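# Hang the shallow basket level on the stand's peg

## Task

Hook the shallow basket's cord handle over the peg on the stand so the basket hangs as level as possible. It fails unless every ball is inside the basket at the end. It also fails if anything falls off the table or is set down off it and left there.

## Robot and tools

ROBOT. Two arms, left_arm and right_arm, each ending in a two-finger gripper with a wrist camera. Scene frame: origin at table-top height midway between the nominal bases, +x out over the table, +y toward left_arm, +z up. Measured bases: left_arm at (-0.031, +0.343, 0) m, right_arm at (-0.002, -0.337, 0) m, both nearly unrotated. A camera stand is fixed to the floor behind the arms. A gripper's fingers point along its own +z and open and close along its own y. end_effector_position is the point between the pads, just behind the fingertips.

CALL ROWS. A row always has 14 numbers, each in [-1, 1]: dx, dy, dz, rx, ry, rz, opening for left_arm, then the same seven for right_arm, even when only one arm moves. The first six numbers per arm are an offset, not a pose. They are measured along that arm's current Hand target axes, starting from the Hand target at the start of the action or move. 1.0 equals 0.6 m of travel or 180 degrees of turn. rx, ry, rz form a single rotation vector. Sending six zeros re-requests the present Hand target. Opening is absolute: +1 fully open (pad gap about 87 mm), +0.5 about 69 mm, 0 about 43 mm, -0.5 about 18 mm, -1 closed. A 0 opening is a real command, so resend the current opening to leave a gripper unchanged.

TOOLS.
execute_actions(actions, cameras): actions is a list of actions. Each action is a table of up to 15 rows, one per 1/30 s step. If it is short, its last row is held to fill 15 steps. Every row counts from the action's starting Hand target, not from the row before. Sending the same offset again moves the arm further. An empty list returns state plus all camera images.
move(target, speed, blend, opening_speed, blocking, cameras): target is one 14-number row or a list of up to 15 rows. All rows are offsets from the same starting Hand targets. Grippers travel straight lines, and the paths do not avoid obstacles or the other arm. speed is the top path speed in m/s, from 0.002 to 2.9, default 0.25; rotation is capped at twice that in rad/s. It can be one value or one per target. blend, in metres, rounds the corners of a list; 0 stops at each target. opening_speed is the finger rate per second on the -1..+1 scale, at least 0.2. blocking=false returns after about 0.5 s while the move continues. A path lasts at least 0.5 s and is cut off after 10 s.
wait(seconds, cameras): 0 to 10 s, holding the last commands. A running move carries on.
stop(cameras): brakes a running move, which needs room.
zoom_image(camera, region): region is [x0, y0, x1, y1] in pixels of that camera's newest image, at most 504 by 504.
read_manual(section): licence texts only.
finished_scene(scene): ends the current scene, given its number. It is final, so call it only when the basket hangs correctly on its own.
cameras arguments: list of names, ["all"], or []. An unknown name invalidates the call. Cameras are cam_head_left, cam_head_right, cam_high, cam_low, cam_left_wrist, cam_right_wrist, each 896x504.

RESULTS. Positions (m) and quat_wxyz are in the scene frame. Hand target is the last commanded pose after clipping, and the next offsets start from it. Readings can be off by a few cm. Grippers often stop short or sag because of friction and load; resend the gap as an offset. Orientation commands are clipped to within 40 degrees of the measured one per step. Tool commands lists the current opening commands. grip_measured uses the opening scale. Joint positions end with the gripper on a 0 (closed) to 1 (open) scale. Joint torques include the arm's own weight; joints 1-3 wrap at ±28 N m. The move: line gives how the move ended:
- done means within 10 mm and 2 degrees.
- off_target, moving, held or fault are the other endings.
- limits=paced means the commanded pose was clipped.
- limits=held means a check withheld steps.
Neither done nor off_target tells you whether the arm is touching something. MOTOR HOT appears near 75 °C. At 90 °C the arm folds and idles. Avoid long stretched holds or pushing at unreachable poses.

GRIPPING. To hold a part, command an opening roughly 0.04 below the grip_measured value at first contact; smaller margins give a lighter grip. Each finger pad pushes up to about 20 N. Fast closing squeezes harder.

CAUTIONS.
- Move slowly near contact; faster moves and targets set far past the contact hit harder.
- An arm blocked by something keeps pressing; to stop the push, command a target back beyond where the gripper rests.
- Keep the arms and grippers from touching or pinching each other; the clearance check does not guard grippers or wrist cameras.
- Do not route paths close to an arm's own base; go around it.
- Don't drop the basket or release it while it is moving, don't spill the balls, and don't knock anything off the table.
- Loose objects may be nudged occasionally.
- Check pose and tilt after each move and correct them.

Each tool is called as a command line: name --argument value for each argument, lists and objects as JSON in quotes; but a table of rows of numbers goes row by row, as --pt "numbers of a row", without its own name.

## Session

execute_actions --actions '[]' --cameras '["all"]'

zoom_image --camera "cam_head_left" --region '[250, 120, 550, 320]'

zoom_image --camera "cam_head_right" --region '[250, 120, 550, 320]'

Scene clock: 0.00 s.
left_arm: end_effector_position=(+0.3336, +0.3137, +0.0521) grip_measured=+0.976 end_effector_quat_wxyz=(+0.605, +0.024, +0.795, -0.040) | right_arm: end_effector_position=(+0.3666, -0.3626, +0.0739) grip_measured=+1.000 end_effector_quat_wxyz=(+0.653, +0.063, +0.753, -0.039)
Joint positions: left_arm=[-0.027 1.535 0.244 1.022 0.031 -0.027 0.988] | right_arm=[-0.03 1.564 0.207 1.212 0.126 0.041 1]
Joint velocities: within noise
Joint torques (N m): no reading
Heat: left arm: 32 °C; right arm: 28 °C.
Hand target: left_arm +0.3381, +0.3134, +0.0604; +0.615, +0.024, +0.787, -0.040 | right_arm +0.3680, -0.3626, +0.0762; +0.656, +0.063, +0.751, -0.039
Tool commands: left_gripper/opening=+1.0 right_gripper/opening=+1.0
camera_calibration:
cam_left_wrist: T_world_to_cam=[[-0.109693, -0.992724, 0.0496612, 0.342334], [-0.905816, 0.0792696, -0.41619, 0.319207], [0.409226, -0.090637, -0.90792, 0.0817278], [0, 0, 0, 1]] pos_world=[0.293249, 0.321947, 0.190052]
cam_right_wrist: T_world_to_cam=[[-0.144276, -0.989523, -0.00542051, -0.309536], [-0.831293, 0.124173, -0.541787, 0.413992], [0.536784, -0.0736609, -0.840498, -0.0157291], [0, 0, 0, 1]] pos_world=[0.307933, -0.358858, 0.209398]

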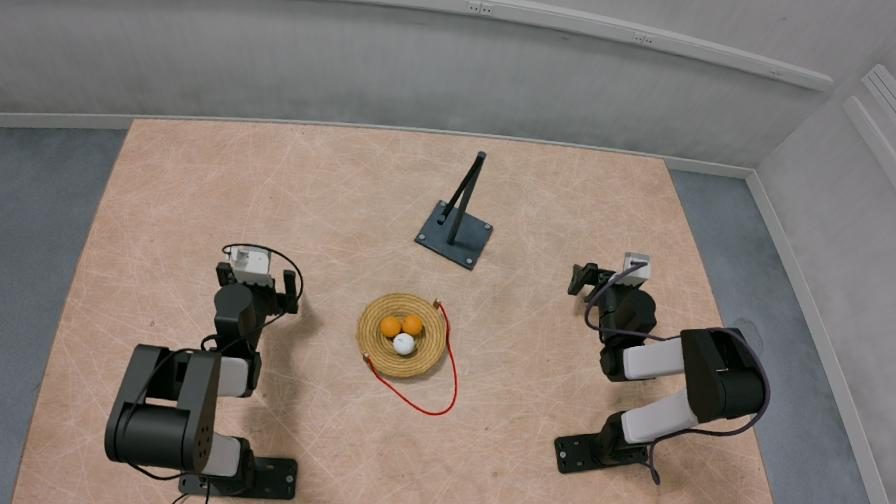

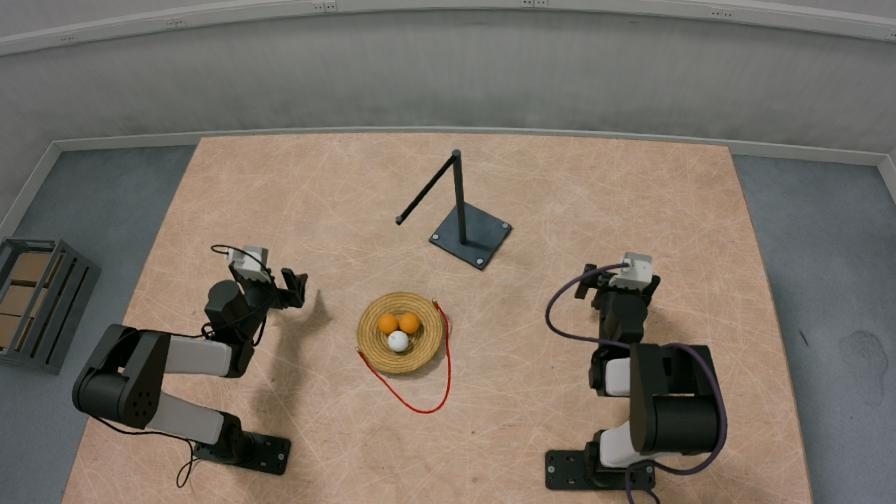

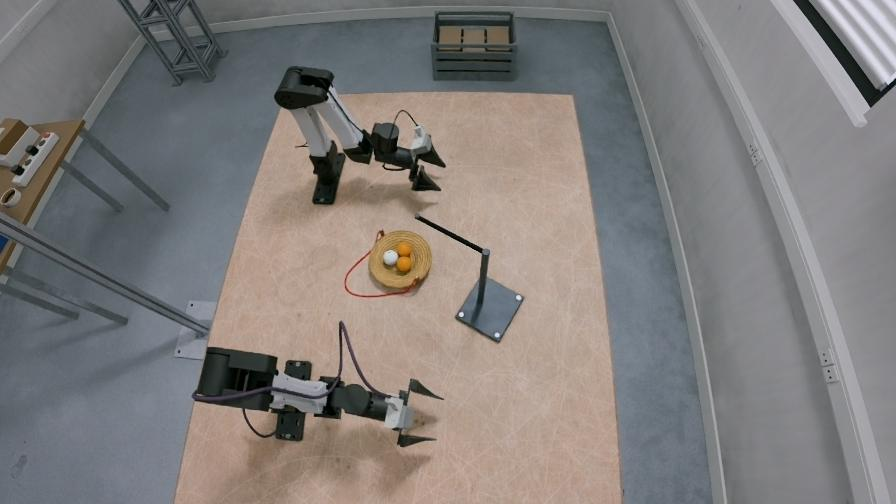

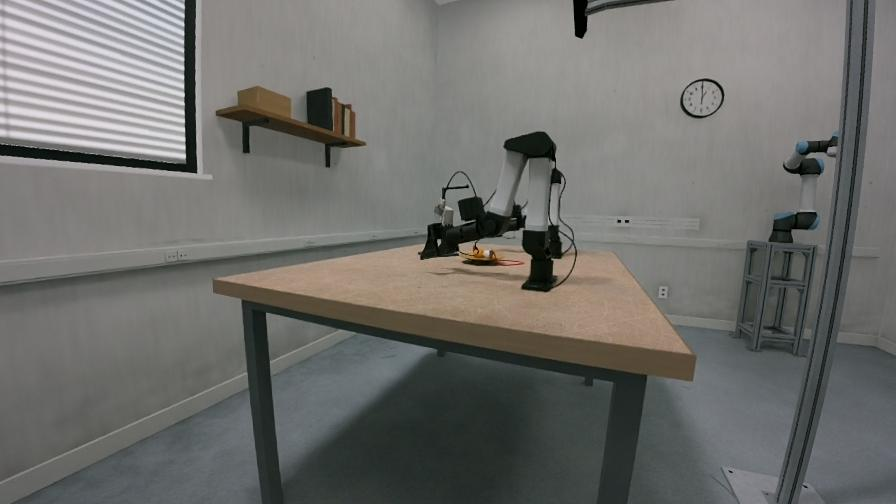

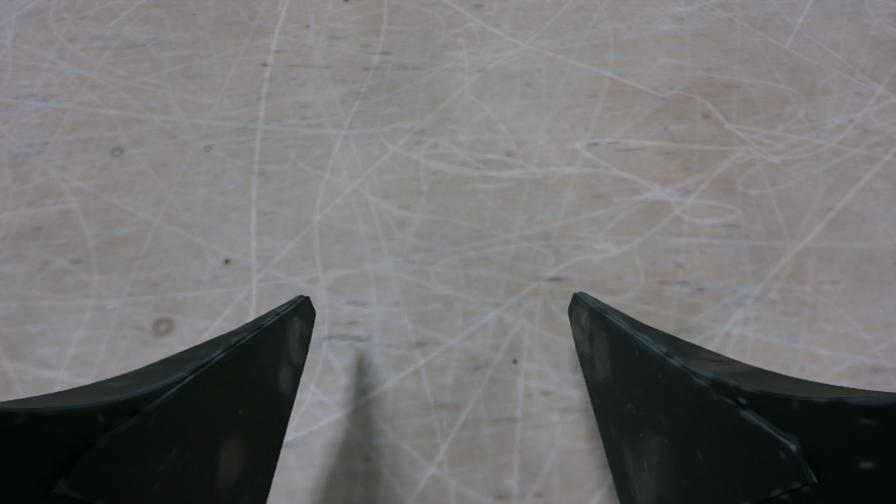

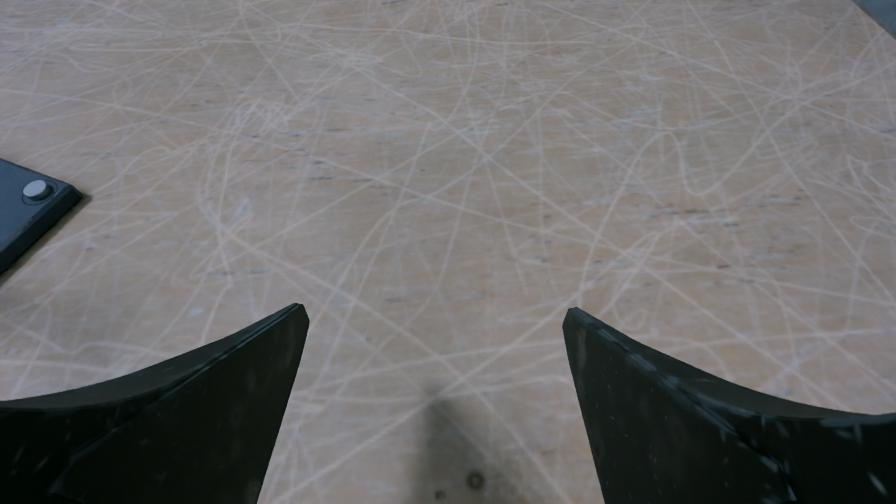

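Scaled by 1.680 from the camera's 896x504 image, which has a finer 1280x720 frame.

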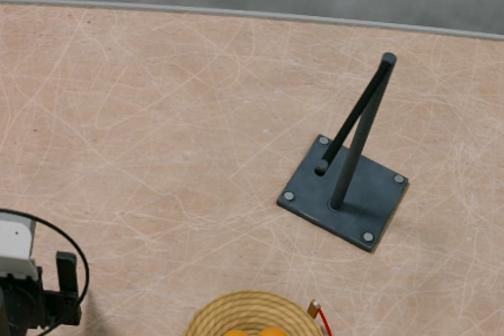

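Scaled by 1.680 from the camera's 896x504 image, which has a finer 1280x720 frame.

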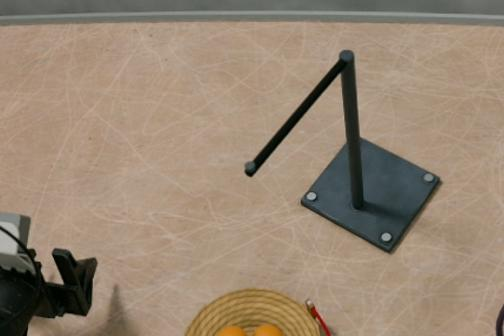

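zoom_image --camera "cam_head_left" --region '[340, 280, 480, 430]'

zoom_image --camera "cam_head_right" --region '[340, 280, 480, 430]'

zoom_image --camera "cam_high" --region '[330, 210, 450, 310]'

Scaled by 3.360 from the camera's 896x504 image, which has a finer 1280x720 frame.

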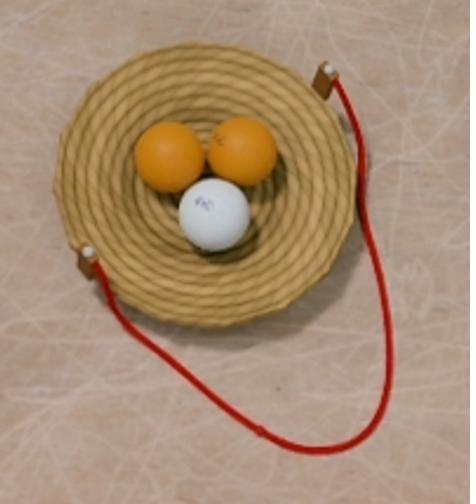

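Scaled by 3.360 from the camera's 896x504 image, which has a finer 1280x720 frame.

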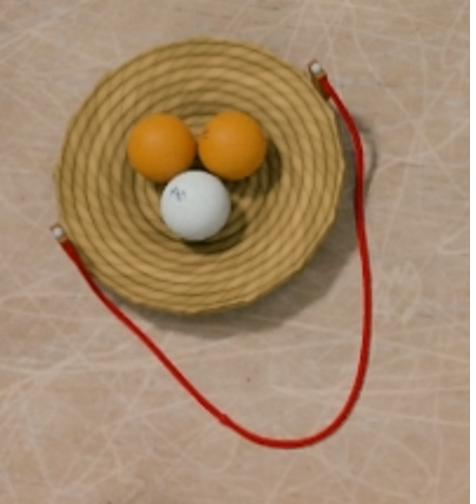

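Scaled by 4.200 from the camera's 896x504 image, which has a finer 1280x720 frame.

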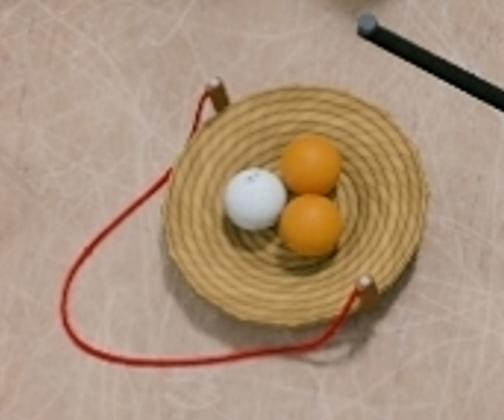

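move --pt "0 0 0 0 0 0 1 -0.24931 0.35009 -0.25191 -0.24166 0.12994 -0.0953 1" --pt "0 0 0 0 0 0 1 -0.24085 0.43442 -0.5437 -0.43008 0.1377 -0.18423 1" --speed '[0.3, 0.3]' --blend '[0.05, 0]' --cameras '["cam_right_wrist", "cam_high"]'

Scene clock: 289.97 s.
left_arm: end_effector_position=(+0.3336, +0.3137, +0.0521) grip_measured=+0.976 end_effector_quat_wxyz=(+0.605, +0.024, +0.795, -0.040) | right_arm: end_effector_position=(+0.1066, -0.0684, +0.2652) grip_measured=+1.000 end_effector_quat_wxyz=(+0.355, -0.537, +0.716, +0.270)
Joint positions: left_arm=[-0.027 1.535 0.244 1.022 0.031 -0.027 0.988] | right_arm=[1.1 1.049 1.247 -0.853 -0.143 -0.102 1]
Joint torques (N m): left_arm=[-0.18 -5.29 5.11 1.81 0.07 -0.25] | right_arm=[0.55 -0.43 8.14 1.54 -0.08 -0.11]
Heat: left arm: 40 °C; right arm: 36 °C.
Hand target: left_arm +0.3381, +0.3134, +0.0604; +0.615, +0.024, +0.787, -0.040 | right_arm +0.1050, -0.0653, +0.2704; +0.354, -0.545, +0.710, +0.272
Off the commanded pose: left_arm 0.009 m, 2 deg | right_arm 0.006 m, 1 deg.
move: done
camera_calibration:
cam_right_wrist: T_world_to_cam=[[0.963398, -0.267901, 0.00960677, -0.127668], [-0.266646, -0.961346, -0.0686604, 0.00500142], [0.0276296, 0.0635857, -0.997594, 0.411673], [0, 0, 0, 1]] pos_world=[0.112954, -0.0555708, 0.412252]
Images, in order (width x height): cam_high 896x504, cam_right_wrist 896x504.

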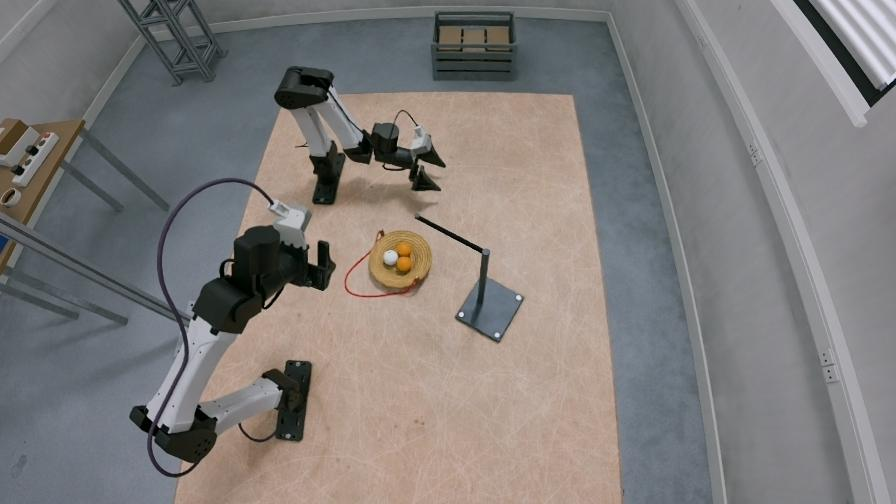

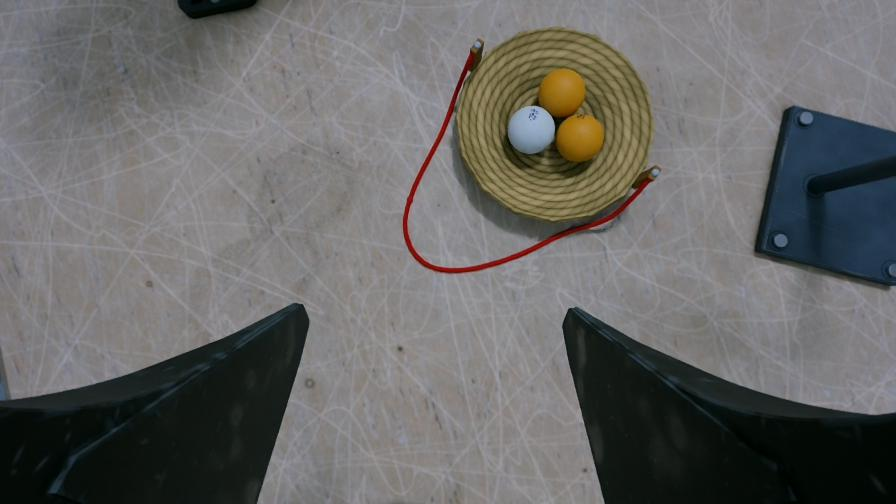

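zoom_image --camera "cam_right_wrist" --region '[390, 30, 530, 290]'

zoom_image --camera "cam_right_wrist" --region '[500, 150, 680, 290]'

Scaled by 1.938 from the camera's 896x504 image, which has a finer 1280x720 frame.

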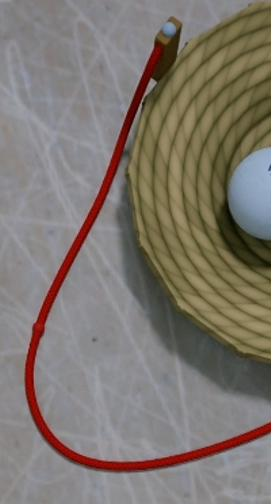

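Scaled by 2.800 from the camera's 896x504 image, which has a finer 1280x720 frame.

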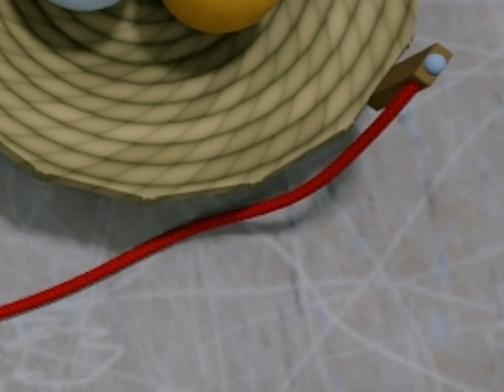

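move --target '[0,0,0,0,0,0,1, 0.16957,0.01553,0.19148,-0.15539,0.24916,-0.28634,0]' --speed 0.25 --opening_speed 1.0 --cameras '["cam_right_wrist", "cam_high"]'

Scene clock: 538.00 s.
left_arm: end_effector_position=(+0.3336, +0.3137, +0.0521) grip_measured=+0.976 end_effector_quat_wxyz=(+0.605, +0.024, +0.795, -0.040) | right_arm: end_effector_position=(+0.1021, -0.0379, +0.1186) grip_measured=+0.000 end_effector_quat_wxyz=(-0.014, +0.909, -0.415, -0.038)
Joint positions: left_arm=[-0.027 1.535 0.244 1.022 0.031 -0.027 0.988] | right_arm=[1.292 1.786 1.543 -1.288 -0.07 -0.977 0.5]
Joint torques (N m): left_arm=[-0.23 -5.34 5.15 1.79 0.08 -0.27] | right_arm=[0.49 -5.09 7.56 0.29 0 -0.17]
Heat: left arm: 42 °C; right arm: 39 °C.
Hand target: left_arm +0.3381, +0.3134, +0.0604; +0.615, +0.024, +0.787, -0.040 | right_arm +0.1037, -0.0334, +0.1199; -0.014, +0.913, -0.406, -0.032
Off the commanded pose: left_arm 0.009 m, 2 deg | right_arm 0.005 m, 1 deg.
move: done
camera_calibration:
cam_right_wrist: T_world_to_cam=[[0.744068, 0.668099, -0.00257379, -0.0543407], [0.47894, -0.530707, 0.699261, -0.127719], [0.46581, -0.521531, -0.714861, 0.163134], [0, 0, 0, 1]] pos_world=[0.0256132, 0.0536034, 0.205787]
Images, in order (width x height): cam_high 896x504, cam_right_wrist 896x504.

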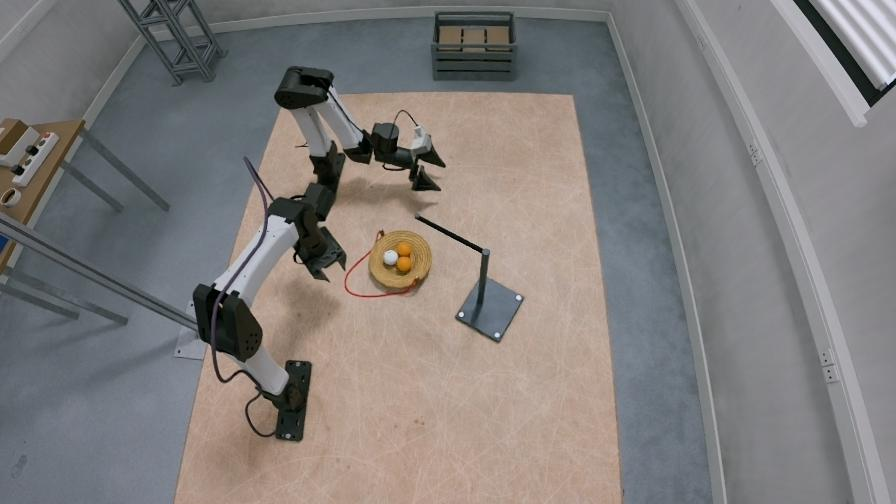

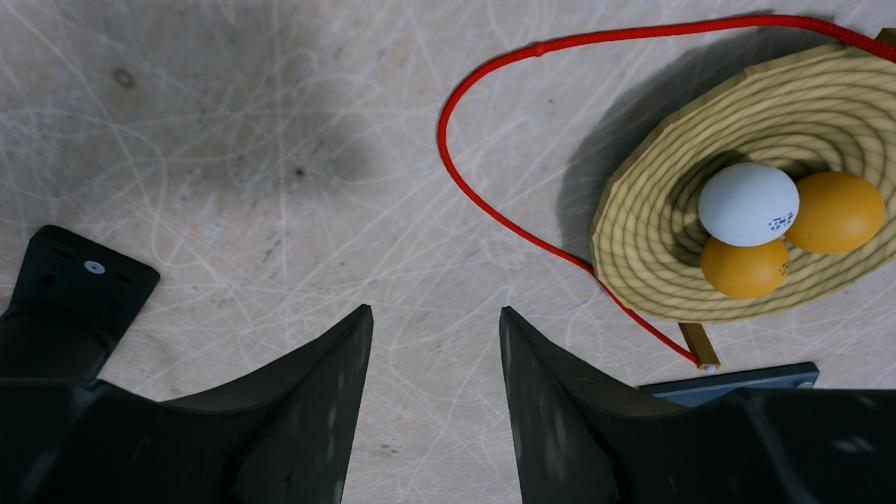

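move --target '[0,0,0,0,0,0,1, 0.00043,-0.0012,0.10005,0,0,0,0]' --speed 0.12 --cameras '["cam_right_wrist"]'

Scene clock: 583.93 s.
left_arm: end_effector_position=(+0.3336, +0.3137, +0.0521) grip_measured=+0.976 end_effector_quat_wxyz=(+0.605, +0.024, +0.795, -0.040) | right_arm: end_effector_position=(+0.1023, -0.0291, +0.0680) grip_measured=+0.000 end_effector_quat_wxyz=(-0.022, +0.910, -0.411, -0.038)
Joint positions: left_arm=[-0.027 1.535 0.244 1.022 0.031 -0.027 0.988] | right_arm=[1.299 1.822 1.387 -1.08 -0.069 -0.977 0.5]
Joint torques (N m): left_arm=[-0.27 -5.38 5.08 1.79 0.1 -0.25] | right_arm=[0.55 -5.34 4.56 0.47 0.05 -0.04]
Heat: left arm: 43 °C; right arm: 39 °C.
Hand target: left_arm +0.3381, +0.3134, +0.0604; +0.615, +0.024, +0.787, -0.040 | right_arm +0.1016, -0.0300, +0.0600; -0.014, +0.913, -0.406, -0.032
Off the commanded pose: left_arm 0.009 m, 2 deg | right_arm 0.008 m, 1 deg.
move: done
camera_calibration:
cam_right_wrist: T_world_to_cam=[[0.738971, 0.673644, 0.0112214, -0.0607638], [0.479375, -0.53742, 0.693814, -0.0877022], [0.473414, -0.507329, -0.720066, 0.131466], [0, 0, 0, 1]] pos_world=[0.0247069, 0.0604969, 0.156195]
Images, in order (width x height): cam_right_wrist 896x504.

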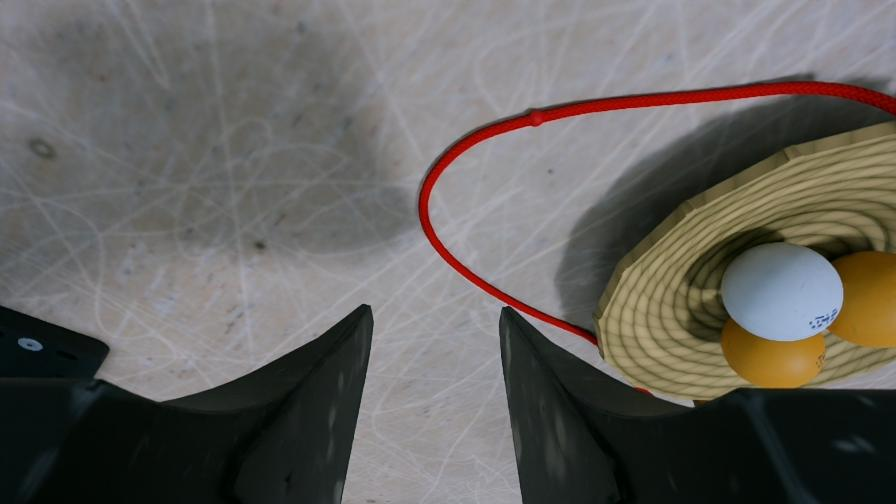

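move --target '[0,0,0,0,0,0,1, 0.00772,0.00678,0.06295,0,0,0,0]' --speed 0.06 --cameras '["cam_right_wrist"]'

Scene clock: 619.37 s.
left_arm: end_effector_position=(+0.3336, +0.3137, +0.0521) grip_measured=+0.976 end_effector_quat_wxyz=(+0.605, +0.024, +0.795, -0.040) | right_arm: end_effector_position=(+0.1016, -0.0321, +0.0309) grip_measured=+0.000 end_effector_quat_wxyz=(-0.023, +0.910, -0.411, -0.039)
Joint positions: left_arm=[-0.027 1.535 0.244 1.022 0.031 -0.027 0.988] | right_arm=[1.299 1.845 1.264 -0.931 -0.068 -0.977 0.5]
Joint torques (N m): left_arm=[-0.16 -5.45 5.03 1.79 0.08 -0.29] | right_arm=[0.79 -5.22 4.34 0.48 0.03 -0.02]
Heat: left arm: 43 °C; right arm: 37 °C.
Hand target: left_arm +0.3381, +0.3134, +0.0604; +0.615, +0.024, +0.787, -0.040 | right_arm +0.0999, -0.0343, +0.0221; -0.014, +0.913, -0.406, -0.032
Off the commanded pose: left_arm 0.009 m, 2 deg | right_arm 0.009 m, 1 deg.
move: done
camera_calibration:
cam_right_wrist: T_world_to_cam=[[0.73899, 0.673571, 0.0139625, -0.0579249], [0.47856, -0.539401, 0.69284, -0.0631891], [0.474208, -0.50532, -0.720956, 0.103624], [0, 0, 0, 1]] pos_world=[0.0239064, 0.0572955, 0.119297]
Images, in order (width x height): cam_right_wrist 896x504.

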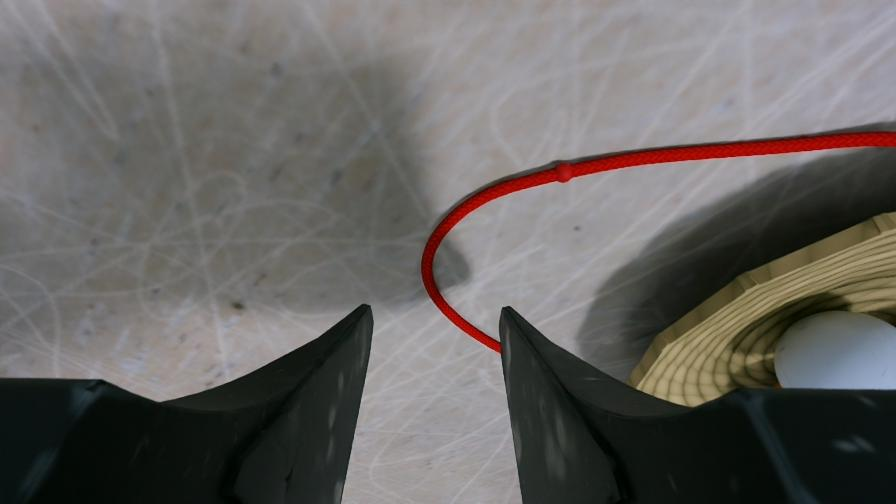

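move --target '[0,0,0,0,0,0,1, 0.00427,0.0031,0.03328,-0.00116,0,-0.01663,0]' --speed 0.04 --cameras '["cam_right_wrist"]'

Scene clock: 642.77 s.
left_arm: end_effector_position=(+0.3336, +0.3137, +0.0521) grip_measured=+0.976 end_effector_quat_wxyz=(+0.605, +0.024, +0.795, -0.040) | right_arm: end_effector_position=(+0.1007, -0.0335, +0.0112) grip_measured=+0.000 end_effector_quat_wxyz=(-0.023, +0.919, -0.392, -0.038)
Joint positions: left_arm=[-0.027 1.535 0.244 1.022 0.031 -0.027 0.988] | right_arm=[1.303 1.863 1.204 -0.853 -0.068 -1.016 0.5]
Joint torques (N m): left_arm=[-0.14 -5.31 5.07 1.8 0.09 -0.26] | right_arm=[0.68 -5.15 4.11 0.48 0.02 -0.15]
Heat: left arm: 43 °C; right arm: 36 °C.
Hand target: left_arm +0.3381, +0.3134, +0.0604; +0.615, +0.024, +0.787, -0.040 | right_arm +0.0992, -0.0363, +0.0019; -0.013, +0.923, -0.382, -0.032
Off the commanded pose: left_arm 0.009 m, 2 deg | right_arm 0.010 m, 2 deg.
move: done
camera_calibration:
cam_right_wrist: T_world_to_cam=[[0.709334, 0.70468, 0.0164639, -0.0520269], [0.499528, -0.519032, 0.693598, -0.0512281], [0.49731, -0.483768, -0.720174, 0.0874919], [0, 0, 0, 1]] pos_world=[0.0189837, 0.0523992, 0.0993977]
Images, in order (width x height): cam_right_wrist 896x504.

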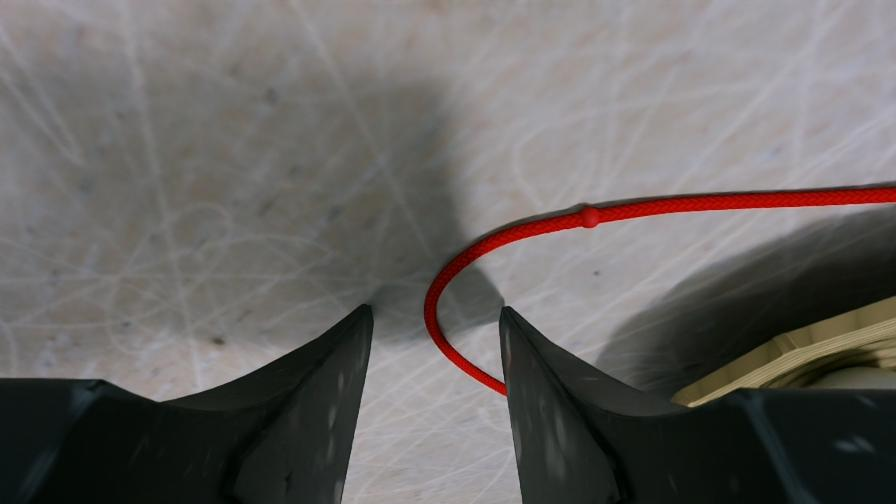

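move --target '[0,0,0,0,0,0,1, 0.00047,0,0.00665,0,0,0,0]' --speed 0.03 --cameras '["cam_right_wrist"]'

Scene clock: 668.47 s.
left_arm: end_effector_position=(+0.3336, +0.3137, +0.0521) grip_measured=+0.976 end_effector_quat_wxyz=(+0.605, +0.024, +0.795, -0.040) | right_arm: end_effector_position=(+0.1010, -0.0323, +0.0102) grip_measured=+0.000 end_effector_quat_wxyz=(-0.027, +0.919, -0.391, -0.039)
Joint positions: left_arm=[-0.027 1.535 0.244 1.022 0.031 -0.027 0.988] | right_arm=[1.303 1.863 1.199 -0.843 -0.068 -1.017 0.5]
Joint torques (N m): left_arm=[-0.23 -5.38 5.01 1.79 0.08 -0.28] | right_arm=[0.68 -4.68 3.79 0.52 0.02 -0.14]
Heat: left arm: 43 °C; right arm: 36 °C.
Hand target: left_arm +0.3381, +0.3134, +0.0604; +0.615, +0.024, +0.787, -0.040 | right_arm +0.0992, -0.0363, -0.0020; -0.013, +0.923, -0.382, -0.032
Off the commanded pose: left_arm 0.009 m, 2 deg | right_arm 0.013 m, 2 deg.
move: off_target (right_arm)
camera_calibration:
cam_right_wrist: T_world_to_cam=[[0.708779, 0.705084, 0.022119, -0.0531482], [0.498731, -0.523026, 0.691167, -0.0501365], [0.498899, -0.478853, -0.722357, 0.0871767], [0, 0, 0, 1]] pos_world=[0.0191825, 0.0529961, 0.098801]
Images, in order (width x height): cam_right_wrist 896x504.

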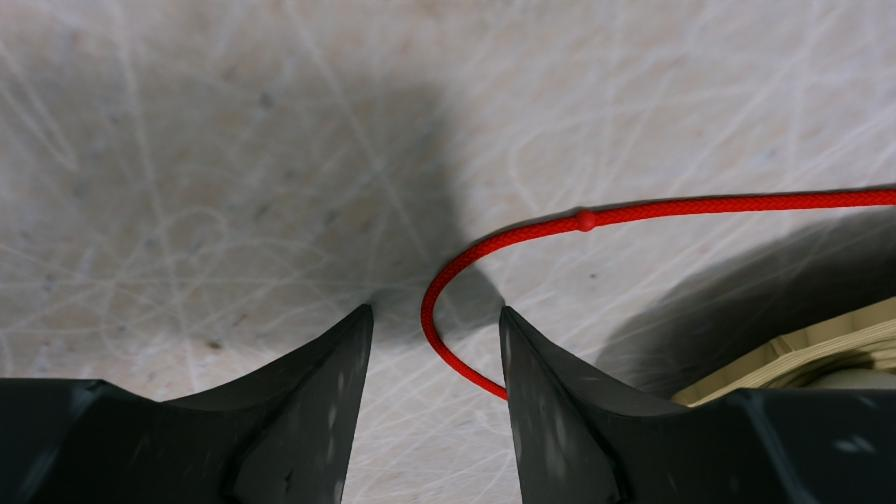

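move --target '[0,0,0,0,0,0,1, 0,0,0,0,0,0,-1]' --opening_speed 1.0 --cameras '["cam_right_wrist"]'

Scene clock: 673.07 s.
left_arm: end_effector_position=(+0.3336, +0.3137, +0.0521) grip_measured=+0.976 end_effector_quat_wxyz=(+0.605, +0.024, +0.795, -0.040) | right_arm: end_effector_position=(+0.1013, -0.0314, +0.0102) grip_measured=-0.899 end_effector_quat_wxyz=(-0.029, +0.919, -0.391, -0.039)
Joint positions: left_arm=[-0.027 1.535 0.244 1.022 0.031 -0.027 0.988] | right_arm=[1.303 1.863 1.199 -0.839 -0.068 -1.017 0.051]
Joint torques (N m): left_arm=[-0.12 -5.33 5.15 1.79 0.09 -0.28] | right_arm=[0.66 -4.7 3.81 0.49 0.03 -0.13]
Heat: left arm: 43 °C; right arm: 36 °C.
Hand target: left_arm +0.3381, +0.3134, +0.0604; +0.615, +0.024, +0.787, -0.040 | right_arm +0.0992, -0.0363, -0.0020; -0.013, +0.923, -0.382, -0.032
Off the commanded pose: left_arm 0.009 m, 2 deg | right_arm 0.013 m, 2 deg.
move: off_target (right_arm)
camera_calibration:
cam_right_wrist: T_world_to_cam=[[0.708736, 0.705016, 0.0254141, -0.0539667], [0.498089, -0.525579, 0.689691, -0.0497176], [0.4996, -0.47615, -0.723658, 0.0875298], [0, 0, 0, 1]] pos_world=[0.019282, 0.0535942, 0.0990029]
Images, in order (width x height): cam_right_wrist 896x504.

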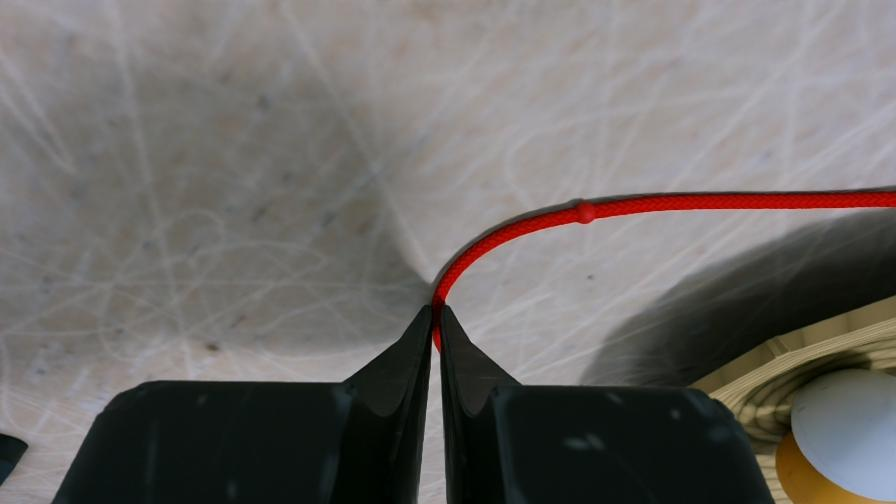

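move --pt "0 0 0 0 0 0 1 -0.00072 -0.05197 -0.13695 0.00459 -0.06111 0.02746 -1" --pt "0 0 0 0 0 0 1 0.01585 -0.1439 -0.27177 0.02629 -0.17135 0.0742 -1" --pt "0 0 0 0 0 0 1 0.03478 -0.26293 -0.42347 0.08016 -0.29431 0.13339 -1" --speed '[0.12, 0.15, 0.15]' --blend '[0.03, 0.03, 0]' --cameras '["all"]'

Scene clock: 784.67 s.
left_arm: end_effector_position=(+0.3336, +0.3137, +0.0521) grip_measured=+0.976 end_effector_quat_wxyz=(+0.605, +0.024, +0.795, -0.040) | right_arm: end_effector_position=(+0.2327, +0.0431, +0.2489) grip_measured=-0.899 end_effector_quat_wxyz=(-0.282, +0.713, -0.514, -0.386)
Joint positions: left_arm=[-0.027 1.535 0.244 1.022 0.031 -0.027 0.988] | right_arm=[0.749 1.861 1.919 -1.04 -0.858 -0.853 0.051]
Joint torques (N m): left_arm=[-0.13 -5.23 5.07 1.76 0.08 -0.26] | right_arm=[-0.55 -5.63 7.73 1.23 -0.4 0.19]
Heat: left arm: 44 °C; right arm: 35 °C.
Hand target: left_arm +0.3381, +0.3134, +0.0604; +0.615, +0.024, +0.787, -0.040 | right_arm +0.2381, +0.0483, +0.2498; -0.284, +0.708, -0.514, -0.392
Off the commanded pose: left_arm 0.009 m, 2 deg | right_arm 0.008 m, 1 deg.
move: done
camera_calibration:
cam_left_wrist: T_world_to_cam=[[-0.109693, -0.992724, 0.0496612, 0.342334], [-0.905816, 0.0792696, -0.41619, 0.319207], [0.409226, -0.090637, -0.90792, 0.0817278], [0, 0, 0, 1]] pos_world=[0.293249, 0.321947, 0.190052]
cam_right_wrist: T_world_to_cam=[[0.946786, 0.321201, 0.0206387, -0.243247], [0.320827, -0.936654, -0.140535, 0.0248339], [-0.0258088, 0.139678, -0.989861, 0.392008], [0, 0, 0, 1]] pos_world=[0.232452, 0.0466369, 0.396543]

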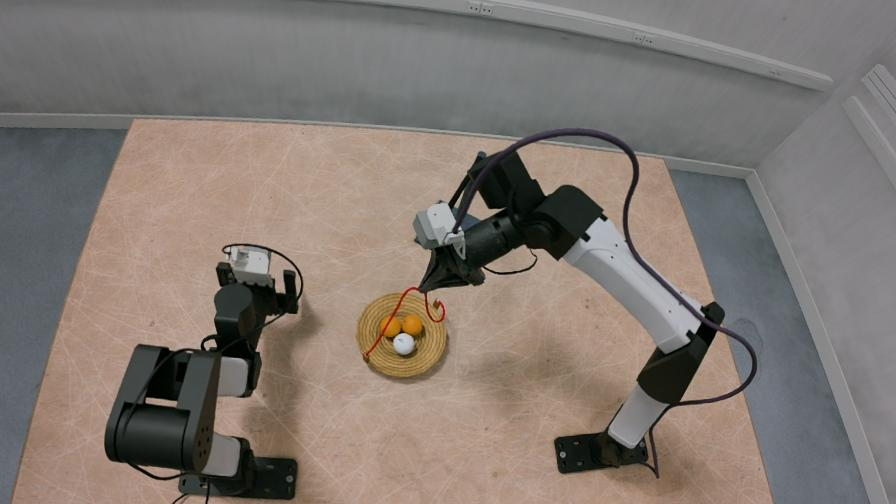

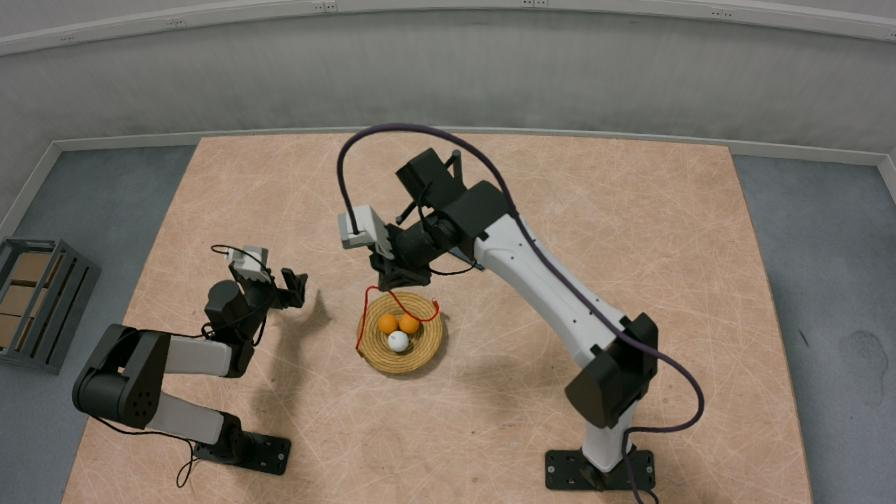

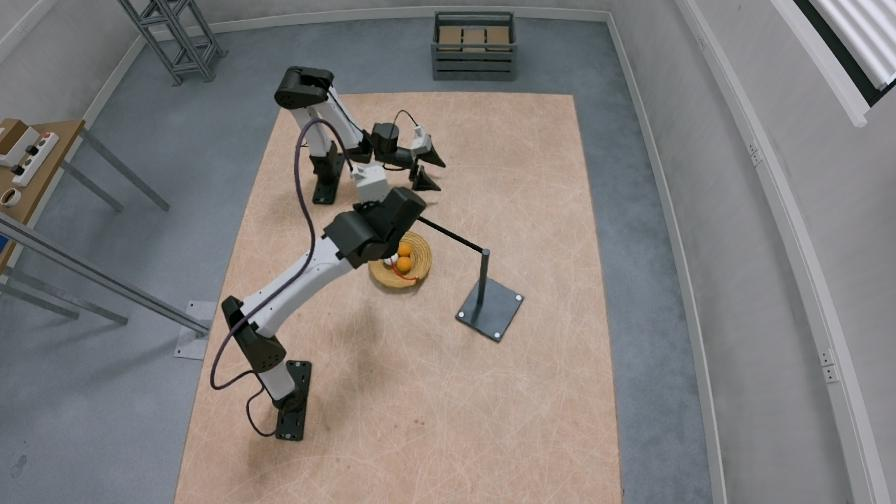

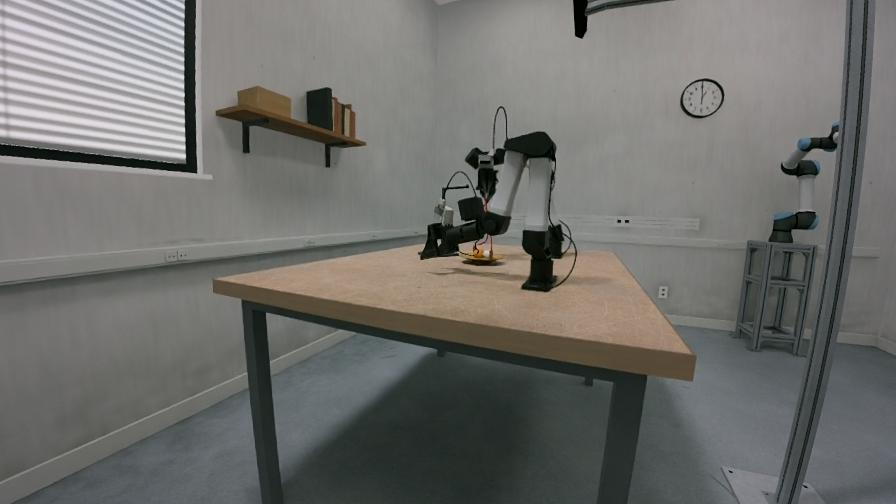

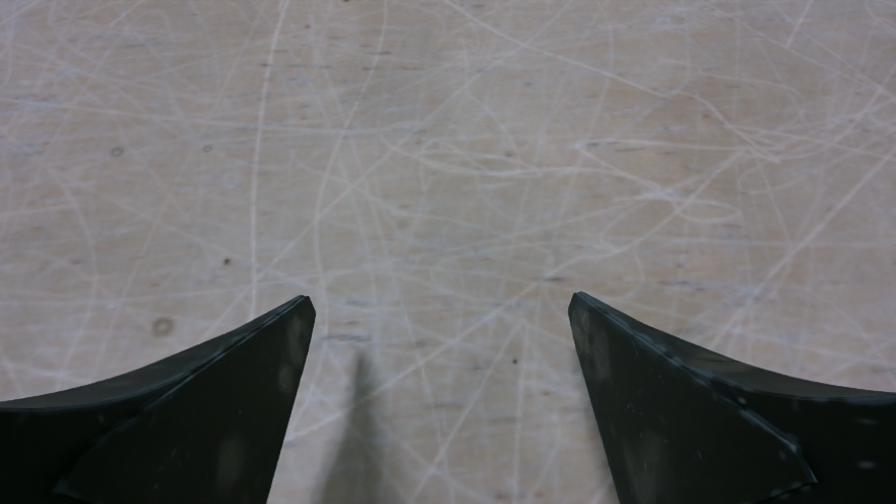

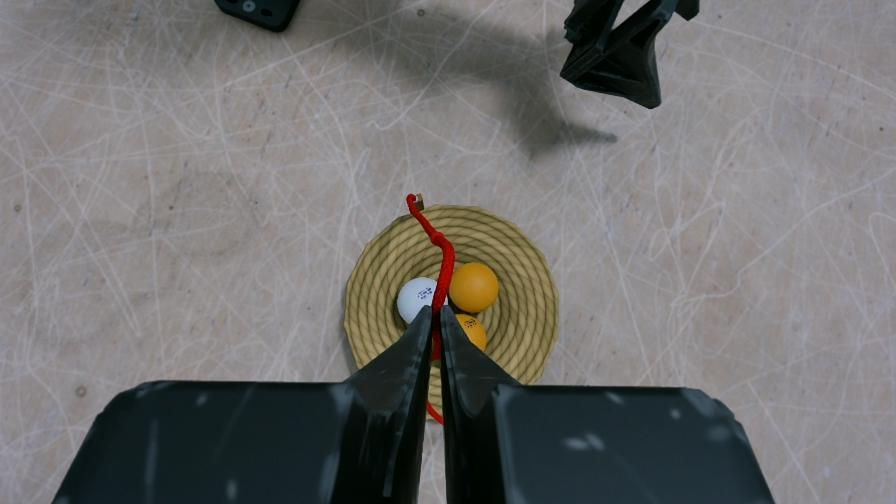

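move --target '[0,0,0,0,0,0,1, -0.09027,-0.01703,-0.05115,0.02356,0,0.01472,-1]' --speed 0.05 --cameras '["cam_head_left", "cam_head_right", "cam_low", "cam_right_wrist"]'

Scene clock: 813.53 s.
left_arm: end_effector_position=(+0.3336, +0.3137, +0.0521) grip_measured=+0.976 end_effector_quat_wxyz=(+0.605, +0.024, +0.795, -0.040) | right_arm: end_effector_position=(+0.2445, +0.0490, +0.3090) grip_measured=-0.899 end_effector_quat_wxyz=(-0.297, +0.686, -0.546, -0.378)
Joint positions: left_arm=[-0.027 1.535 0.244 1.022 0.031 -0.027 0.988] | right_arm=[0.749 1.985 2.339 -1.254 -0.814 -0.736 0.051]
Joint torques (N m): left_arm=[-0.16 -5.37 5.12 1.8 0.11 -0.23] | right_arm=[0.23 -6.26 7.77 1.3 -0.28 0.16]
Heat: left arm: 44 °C; right arm: 37 °C.
Hand target: left_arm +0.3381, +0.3134, +0.0604; +0.615, +0.024, +0.787, -0.040 | right_arm +0.2470, +0.0540, +0.3120; -0.301, +0.685, -0.544, -0.380
Off the commanded pose: left_arm 0.009 m, 2 deg | right_arm 0.006 m, 1 deg.
move: done
camera_calibration:
cam_right_wrist: T_world_to_cam=[[0.971781, 0.235614, 0.0112846, -0.256683], [0.234668, -0.960809, -0.147568, 0.0594732], [-0.0239268, 0.146052, -0.988988, 0.450021], [0, 0, 0, 1]] pos_world=[0.246251, 0.0518943, 0.456738]
Images, in order (width x height): cam_head_left 896x504, cam_head_right 896x504, cam_low 896x504, cam_right_wrist 896x504.

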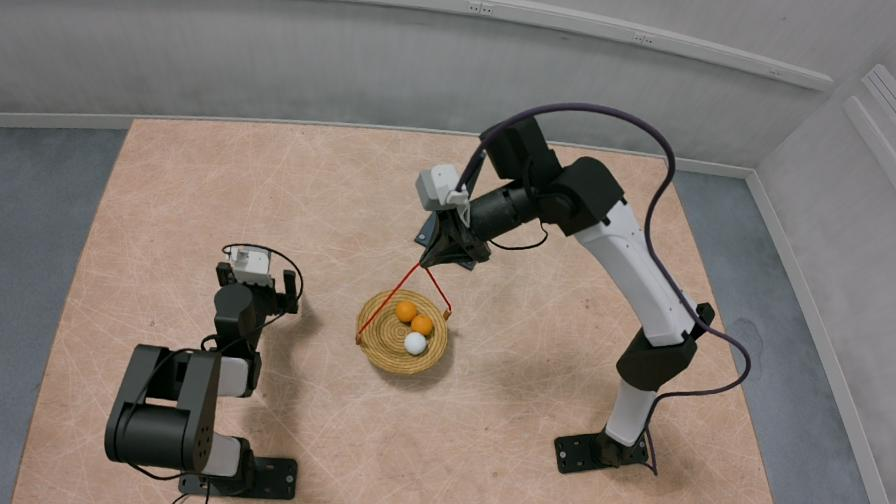

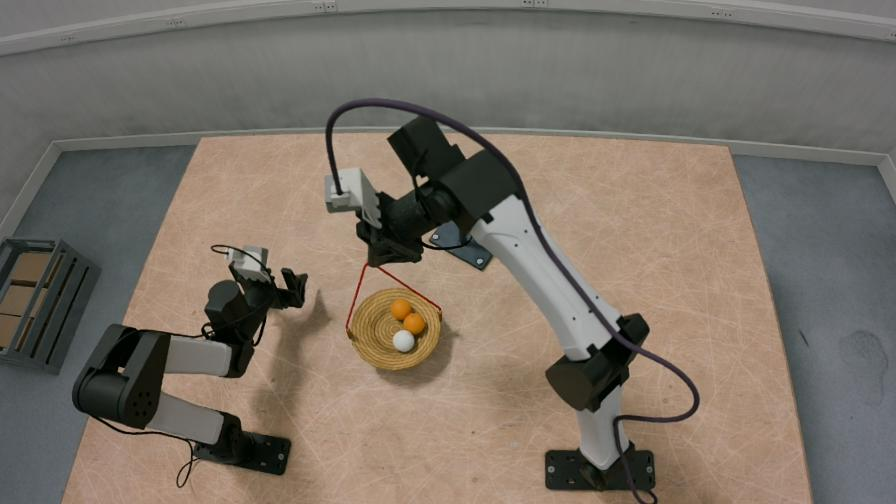

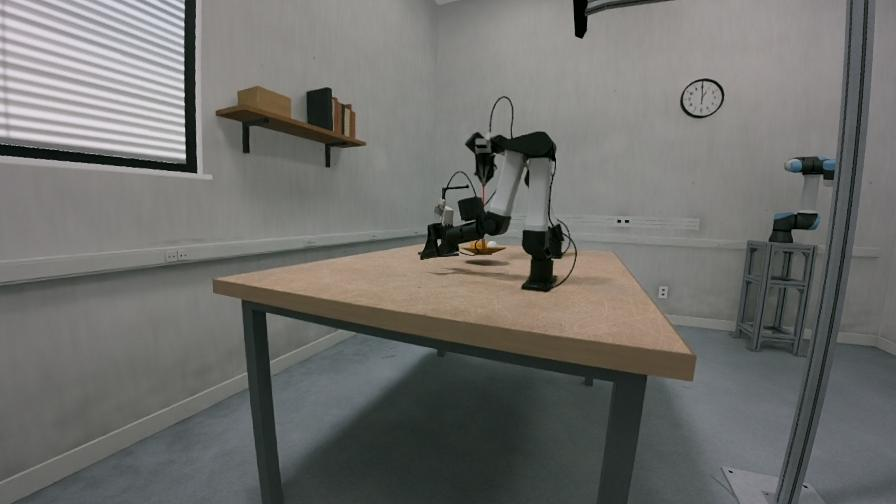

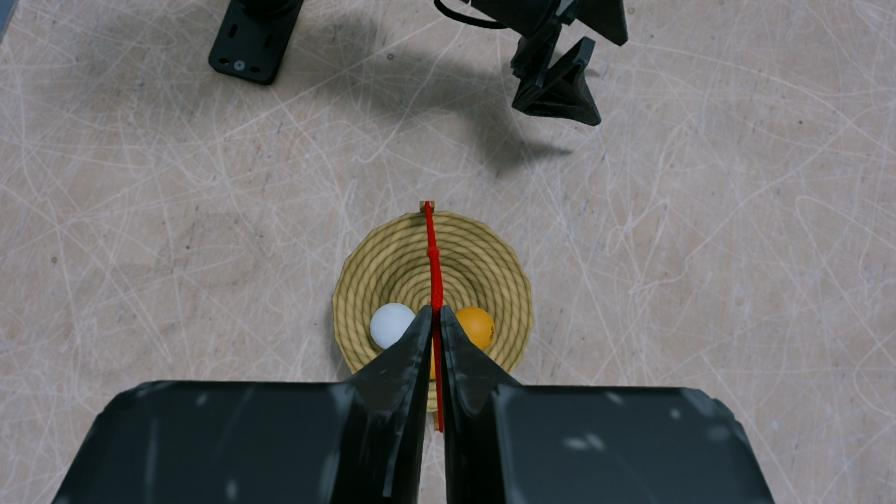

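zoom_image --camera "cam_head_left" --region '[345, 250, 465, 390]'

zoom_image --camera "cam_head_right" --region '[335, 250, 455, 390]'

Scaled by 3.600 from the camera's 896x504 image, which has a finer 1280x720 frame.

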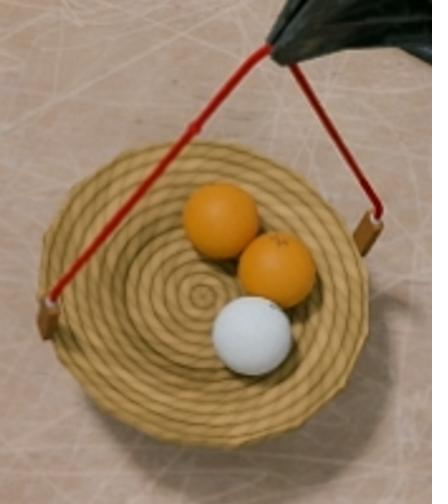

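Scaled by 3.600 from the camera's 896x504 image, which has a finer 1280x720 frame.

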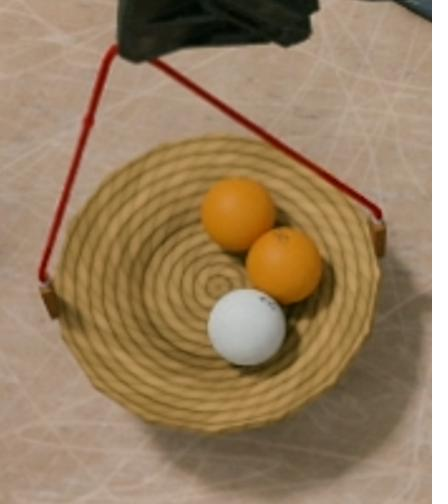

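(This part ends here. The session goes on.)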